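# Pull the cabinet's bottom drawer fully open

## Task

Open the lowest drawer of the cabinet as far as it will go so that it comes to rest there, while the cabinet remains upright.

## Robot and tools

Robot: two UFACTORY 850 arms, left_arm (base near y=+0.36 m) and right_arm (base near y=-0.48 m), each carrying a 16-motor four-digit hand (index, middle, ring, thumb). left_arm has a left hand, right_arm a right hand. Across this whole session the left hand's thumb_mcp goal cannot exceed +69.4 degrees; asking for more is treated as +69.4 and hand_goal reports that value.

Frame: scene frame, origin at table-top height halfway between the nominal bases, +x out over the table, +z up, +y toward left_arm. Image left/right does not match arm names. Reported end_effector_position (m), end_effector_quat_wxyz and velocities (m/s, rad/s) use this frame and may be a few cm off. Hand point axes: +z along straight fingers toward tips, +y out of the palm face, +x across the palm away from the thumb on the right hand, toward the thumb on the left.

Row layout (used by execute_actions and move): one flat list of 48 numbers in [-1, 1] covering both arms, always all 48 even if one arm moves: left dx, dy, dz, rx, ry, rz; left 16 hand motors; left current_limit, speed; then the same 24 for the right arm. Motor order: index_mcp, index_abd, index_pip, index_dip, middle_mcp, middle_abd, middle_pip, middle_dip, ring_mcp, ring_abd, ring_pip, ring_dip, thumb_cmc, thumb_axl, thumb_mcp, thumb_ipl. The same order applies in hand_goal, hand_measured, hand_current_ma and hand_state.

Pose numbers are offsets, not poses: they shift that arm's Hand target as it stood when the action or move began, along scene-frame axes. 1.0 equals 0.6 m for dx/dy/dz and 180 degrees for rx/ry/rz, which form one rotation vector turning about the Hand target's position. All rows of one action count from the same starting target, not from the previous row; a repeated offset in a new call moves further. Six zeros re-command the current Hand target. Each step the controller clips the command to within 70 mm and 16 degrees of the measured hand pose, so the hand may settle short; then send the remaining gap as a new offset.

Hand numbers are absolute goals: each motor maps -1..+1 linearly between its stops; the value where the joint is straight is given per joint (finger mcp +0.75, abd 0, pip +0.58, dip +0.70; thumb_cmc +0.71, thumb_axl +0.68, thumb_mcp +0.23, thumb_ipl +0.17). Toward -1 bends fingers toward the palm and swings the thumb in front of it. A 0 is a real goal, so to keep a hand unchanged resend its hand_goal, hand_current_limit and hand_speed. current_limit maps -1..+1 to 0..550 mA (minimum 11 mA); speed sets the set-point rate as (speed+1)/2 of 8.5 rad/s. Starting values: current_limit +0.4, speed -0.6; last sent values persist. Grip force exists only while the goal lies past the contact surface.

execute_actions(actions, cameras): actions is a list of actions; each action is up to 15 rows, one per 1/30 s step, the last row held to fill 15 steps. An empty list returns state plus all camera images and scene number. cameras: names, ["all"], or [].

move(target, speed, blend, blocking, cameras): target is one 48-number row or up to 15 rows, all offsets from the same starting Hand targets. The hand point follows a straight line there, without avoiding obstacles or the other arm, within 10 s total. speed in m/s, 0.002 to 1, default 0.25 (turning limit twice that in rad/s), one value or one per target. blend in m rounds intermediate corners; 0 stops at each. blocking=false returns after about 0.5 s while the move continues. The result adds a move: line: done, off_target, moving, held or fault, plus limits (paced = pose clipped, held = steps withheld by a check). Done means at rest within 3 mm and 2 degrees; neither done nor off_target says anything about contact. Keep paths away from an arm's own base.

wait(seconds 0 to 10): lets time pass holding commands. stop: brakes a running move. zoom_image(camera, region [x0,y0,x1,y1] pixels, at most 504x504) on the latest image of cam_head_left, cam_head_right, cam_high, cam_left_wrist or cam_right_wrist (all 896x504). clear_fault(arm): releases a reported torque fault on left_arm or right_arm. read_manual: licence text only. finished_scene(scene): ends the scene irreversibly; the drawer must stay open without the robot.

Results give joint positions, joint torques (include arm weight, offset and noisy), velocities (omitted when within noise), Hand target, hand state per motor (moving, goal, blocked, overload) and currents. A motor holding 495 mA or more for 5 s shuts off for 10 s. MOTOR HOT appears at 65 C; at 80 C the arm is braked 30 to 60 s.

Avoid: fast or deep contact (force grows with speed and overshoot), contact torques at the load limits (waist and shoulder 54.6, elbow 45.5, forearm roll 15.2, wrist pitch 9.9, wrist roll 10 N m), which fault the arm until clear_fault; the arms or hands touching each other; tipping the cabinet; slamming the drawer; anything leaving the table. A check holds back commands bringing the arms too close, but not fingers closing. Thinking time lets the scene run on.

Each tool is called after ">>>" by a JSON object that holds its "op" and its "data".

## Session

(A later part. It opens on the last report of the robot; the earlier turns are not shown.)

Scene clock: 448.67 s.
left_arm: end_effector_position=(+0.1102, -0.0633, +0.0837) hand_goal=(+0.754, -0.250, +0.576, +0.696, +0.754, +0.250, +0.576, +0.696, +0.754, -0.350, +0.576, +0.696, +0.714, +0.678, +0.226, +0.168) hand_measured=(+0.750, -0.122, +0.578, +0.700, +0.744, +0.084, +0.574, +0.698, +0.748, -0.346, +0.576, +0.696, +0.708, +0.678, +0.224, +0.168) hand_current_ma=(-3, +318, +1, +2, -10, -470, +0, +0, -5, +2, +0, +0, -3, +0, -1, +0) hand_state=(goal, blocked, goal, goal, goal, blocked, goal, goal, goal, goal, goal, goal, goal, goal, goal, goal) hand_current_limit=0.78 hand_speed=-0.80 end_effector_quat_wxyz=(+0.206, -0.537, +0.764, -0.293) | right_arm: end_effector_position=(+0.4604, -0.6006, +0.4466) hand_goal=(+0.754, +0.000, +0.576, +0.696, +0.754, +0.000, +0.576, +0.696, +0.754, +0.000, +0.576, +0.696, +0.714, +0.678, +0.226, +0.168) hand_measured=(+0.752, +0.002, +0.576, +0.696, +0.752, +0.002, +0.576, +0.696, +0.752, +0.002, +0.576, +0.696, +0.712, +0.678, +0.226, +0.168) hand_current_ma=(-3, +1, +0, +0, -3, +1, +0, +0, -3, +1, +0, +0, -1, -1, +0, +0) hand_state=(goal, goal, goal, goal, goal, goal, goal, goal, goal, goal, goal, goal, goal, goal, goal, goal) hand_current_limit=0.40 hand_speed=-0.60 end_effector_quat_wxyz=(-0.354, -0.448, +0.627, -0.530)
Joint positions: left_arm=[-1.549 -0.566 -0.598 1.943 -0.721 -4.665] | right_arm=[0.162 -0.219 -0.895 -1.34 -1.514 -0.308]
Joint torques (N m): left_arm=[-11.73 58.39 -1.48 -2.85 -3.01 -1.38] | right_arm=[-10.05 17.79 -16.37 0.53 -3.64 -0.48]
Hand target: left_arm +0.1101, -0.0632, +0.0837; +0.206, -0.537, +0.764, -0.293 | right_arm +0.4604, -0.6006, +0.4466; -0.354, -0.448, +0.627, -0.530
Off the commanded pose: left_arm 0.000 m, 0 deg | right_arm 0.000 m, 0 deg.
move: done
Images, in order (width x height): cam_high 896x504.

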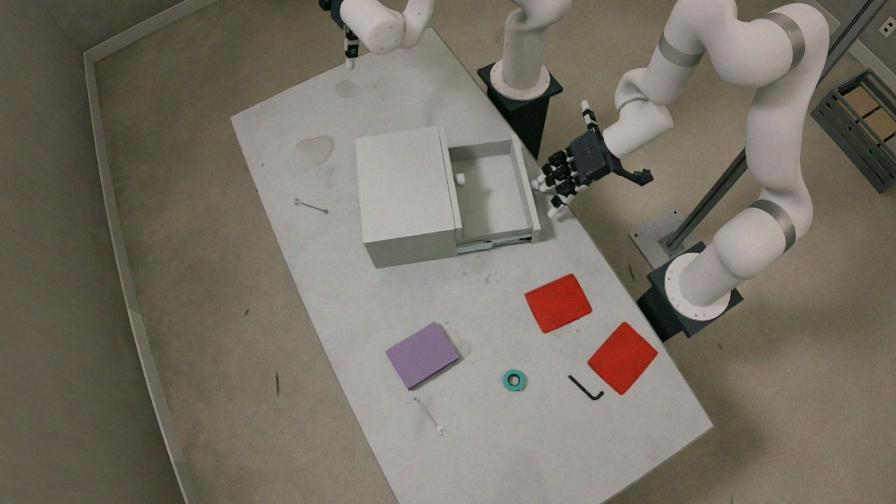

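>>> {"op": "move", "data": {"target": [-0.0392,0.0142,0.02,0,0,0,0.754,0,0.576,0.696,0.754,0,0.576,0.696,0.754,-0.2,0.576,0.696,0.714,0.678,0.226,0.168,0.4,-0.8,0,0,0,0,0,0,0.754,0,0.576,0.696,0.754,0,0.576,0.696,0.754,0,0.576,0.696,0.714,0.678,0.226,0.168,0.4,-0.6], "speed": 0.05, "cameras": ["cam_high"]}}

>>> {"op": "zoom_image", "data": {"camera": "cam_high", "region": [430, 130, 580, 260]}}

Scene clock: 458.40 s.
left_arm: end_effector_position=(+0.0866, -0.0547, +0.0957) hand_goal=(+0.754, +0.000, +0.576, +0.696, +0.754, +0.000, +0.576, +0.696, +0.754, -0.200, +0.576, +0.696, +0.714, +0.678, +0.226, +0.168) hand_measured=(+0.750, -0.004, +0.576, +0.698, +0.744, +0.004, +0.574, +0.698, +0.748, -0.202, +0.576, +0.696, +0.708, +0.678, +0.224, +0.168) hand_current_ma=(-3, -1, +0, +1, -10, +1, +0, +0, -5, -1, +0, +0, -3, +0, -1, +0) hand_state=(goal, goal, goal, goal, goal, goal, goal, goal, goal, goal, goal, goal, goal, goal, goal, goal) hand_current_limit=0.40 hand_speed=-0.80 end_effector_quat_wxyz=(+0.206, -0.537, +0.764, -0.293) | right_arm: end_effector_position=(+0.4604, -0.6006, +0.4466) hand_goal=(+0.754, +0.000, +0.576, +0.696, +0.754, +0.000, +0.576, +0.696, +0.754, +0.000, +0.576, +0.696, +0.714, +0.678, +0.226, +0.168) hand_measured=(+0.752, +0.002, +0.576, +0.696, +0.752, +0.002, +0.576, +0.696, +0.752, +0.002, +0.576, +0.696, +0.712, +0.678, +0.226, +0.168) hand_current_ma=(-3, +1, +0, +0, -3, +1, +0, +0, -3, +1, +0, +0, -1, -1, +0, +0) hand_state=(goal, goal, goal, goal, goal, goal, goal, goal, goal, goal, goal, goal, goal, goal, goal, goal) hand_current_limit=0.40 hand_speed=-0.60 end_effector_quat_wxyz=(-0.354, -0.448, +0.627, -0.530)
Joint positions: left_arm=[-1.612 -0.519 -0.567 1.863 -0.718 -4.642] | right_arm=[0.162 -0.219 -0.895 -1.34 -1.514 -0.308]
Joint torques (N m): left_arm=[-10.48 57.12 -2.35 -2.44 1.18 1.04] | right_arm=[-10.73 18.57 -16.11 0.45 -3.61 -0.52]
Hand target: left_arm +0.0866, -0.0547, +0.0957; +0.206, -0.537, +0.764, -0.293 | right_arm +0.4604, -0.6006, +0.4466; -0.354, -0.448, +0.627, -0.530
Off the commanded pose: left_arm 0.000 m, 0 deg | right_arm 0.000 m, 0 deg.
move: done
Images, in order (width x height): cam_high 896x504.

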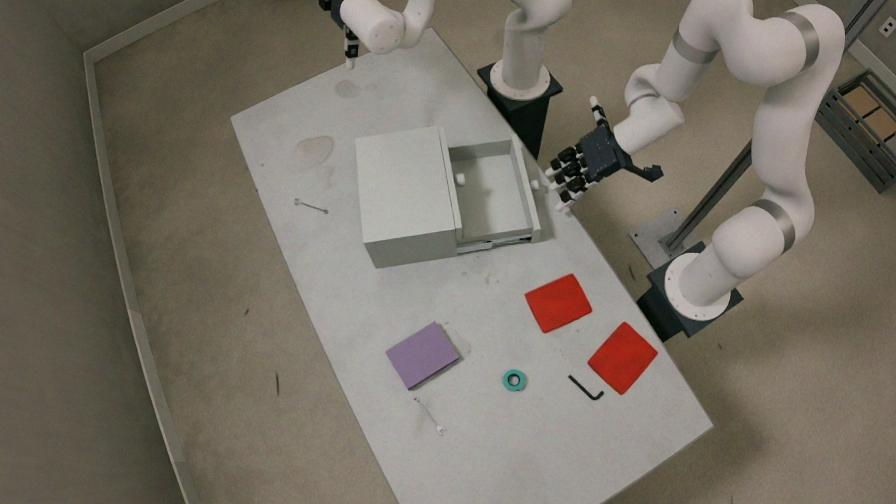

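Scaled by 3.360 from the camera's 896x504 image, which has a finer 1280x720 frame.

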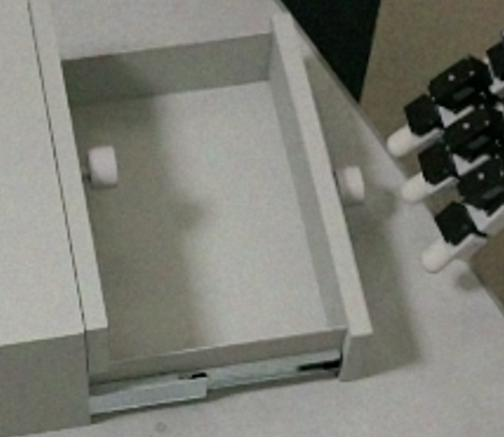

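>>> {"op": "finished_scene", "data": {"scene": 2}}

The scene is finished: the task was done.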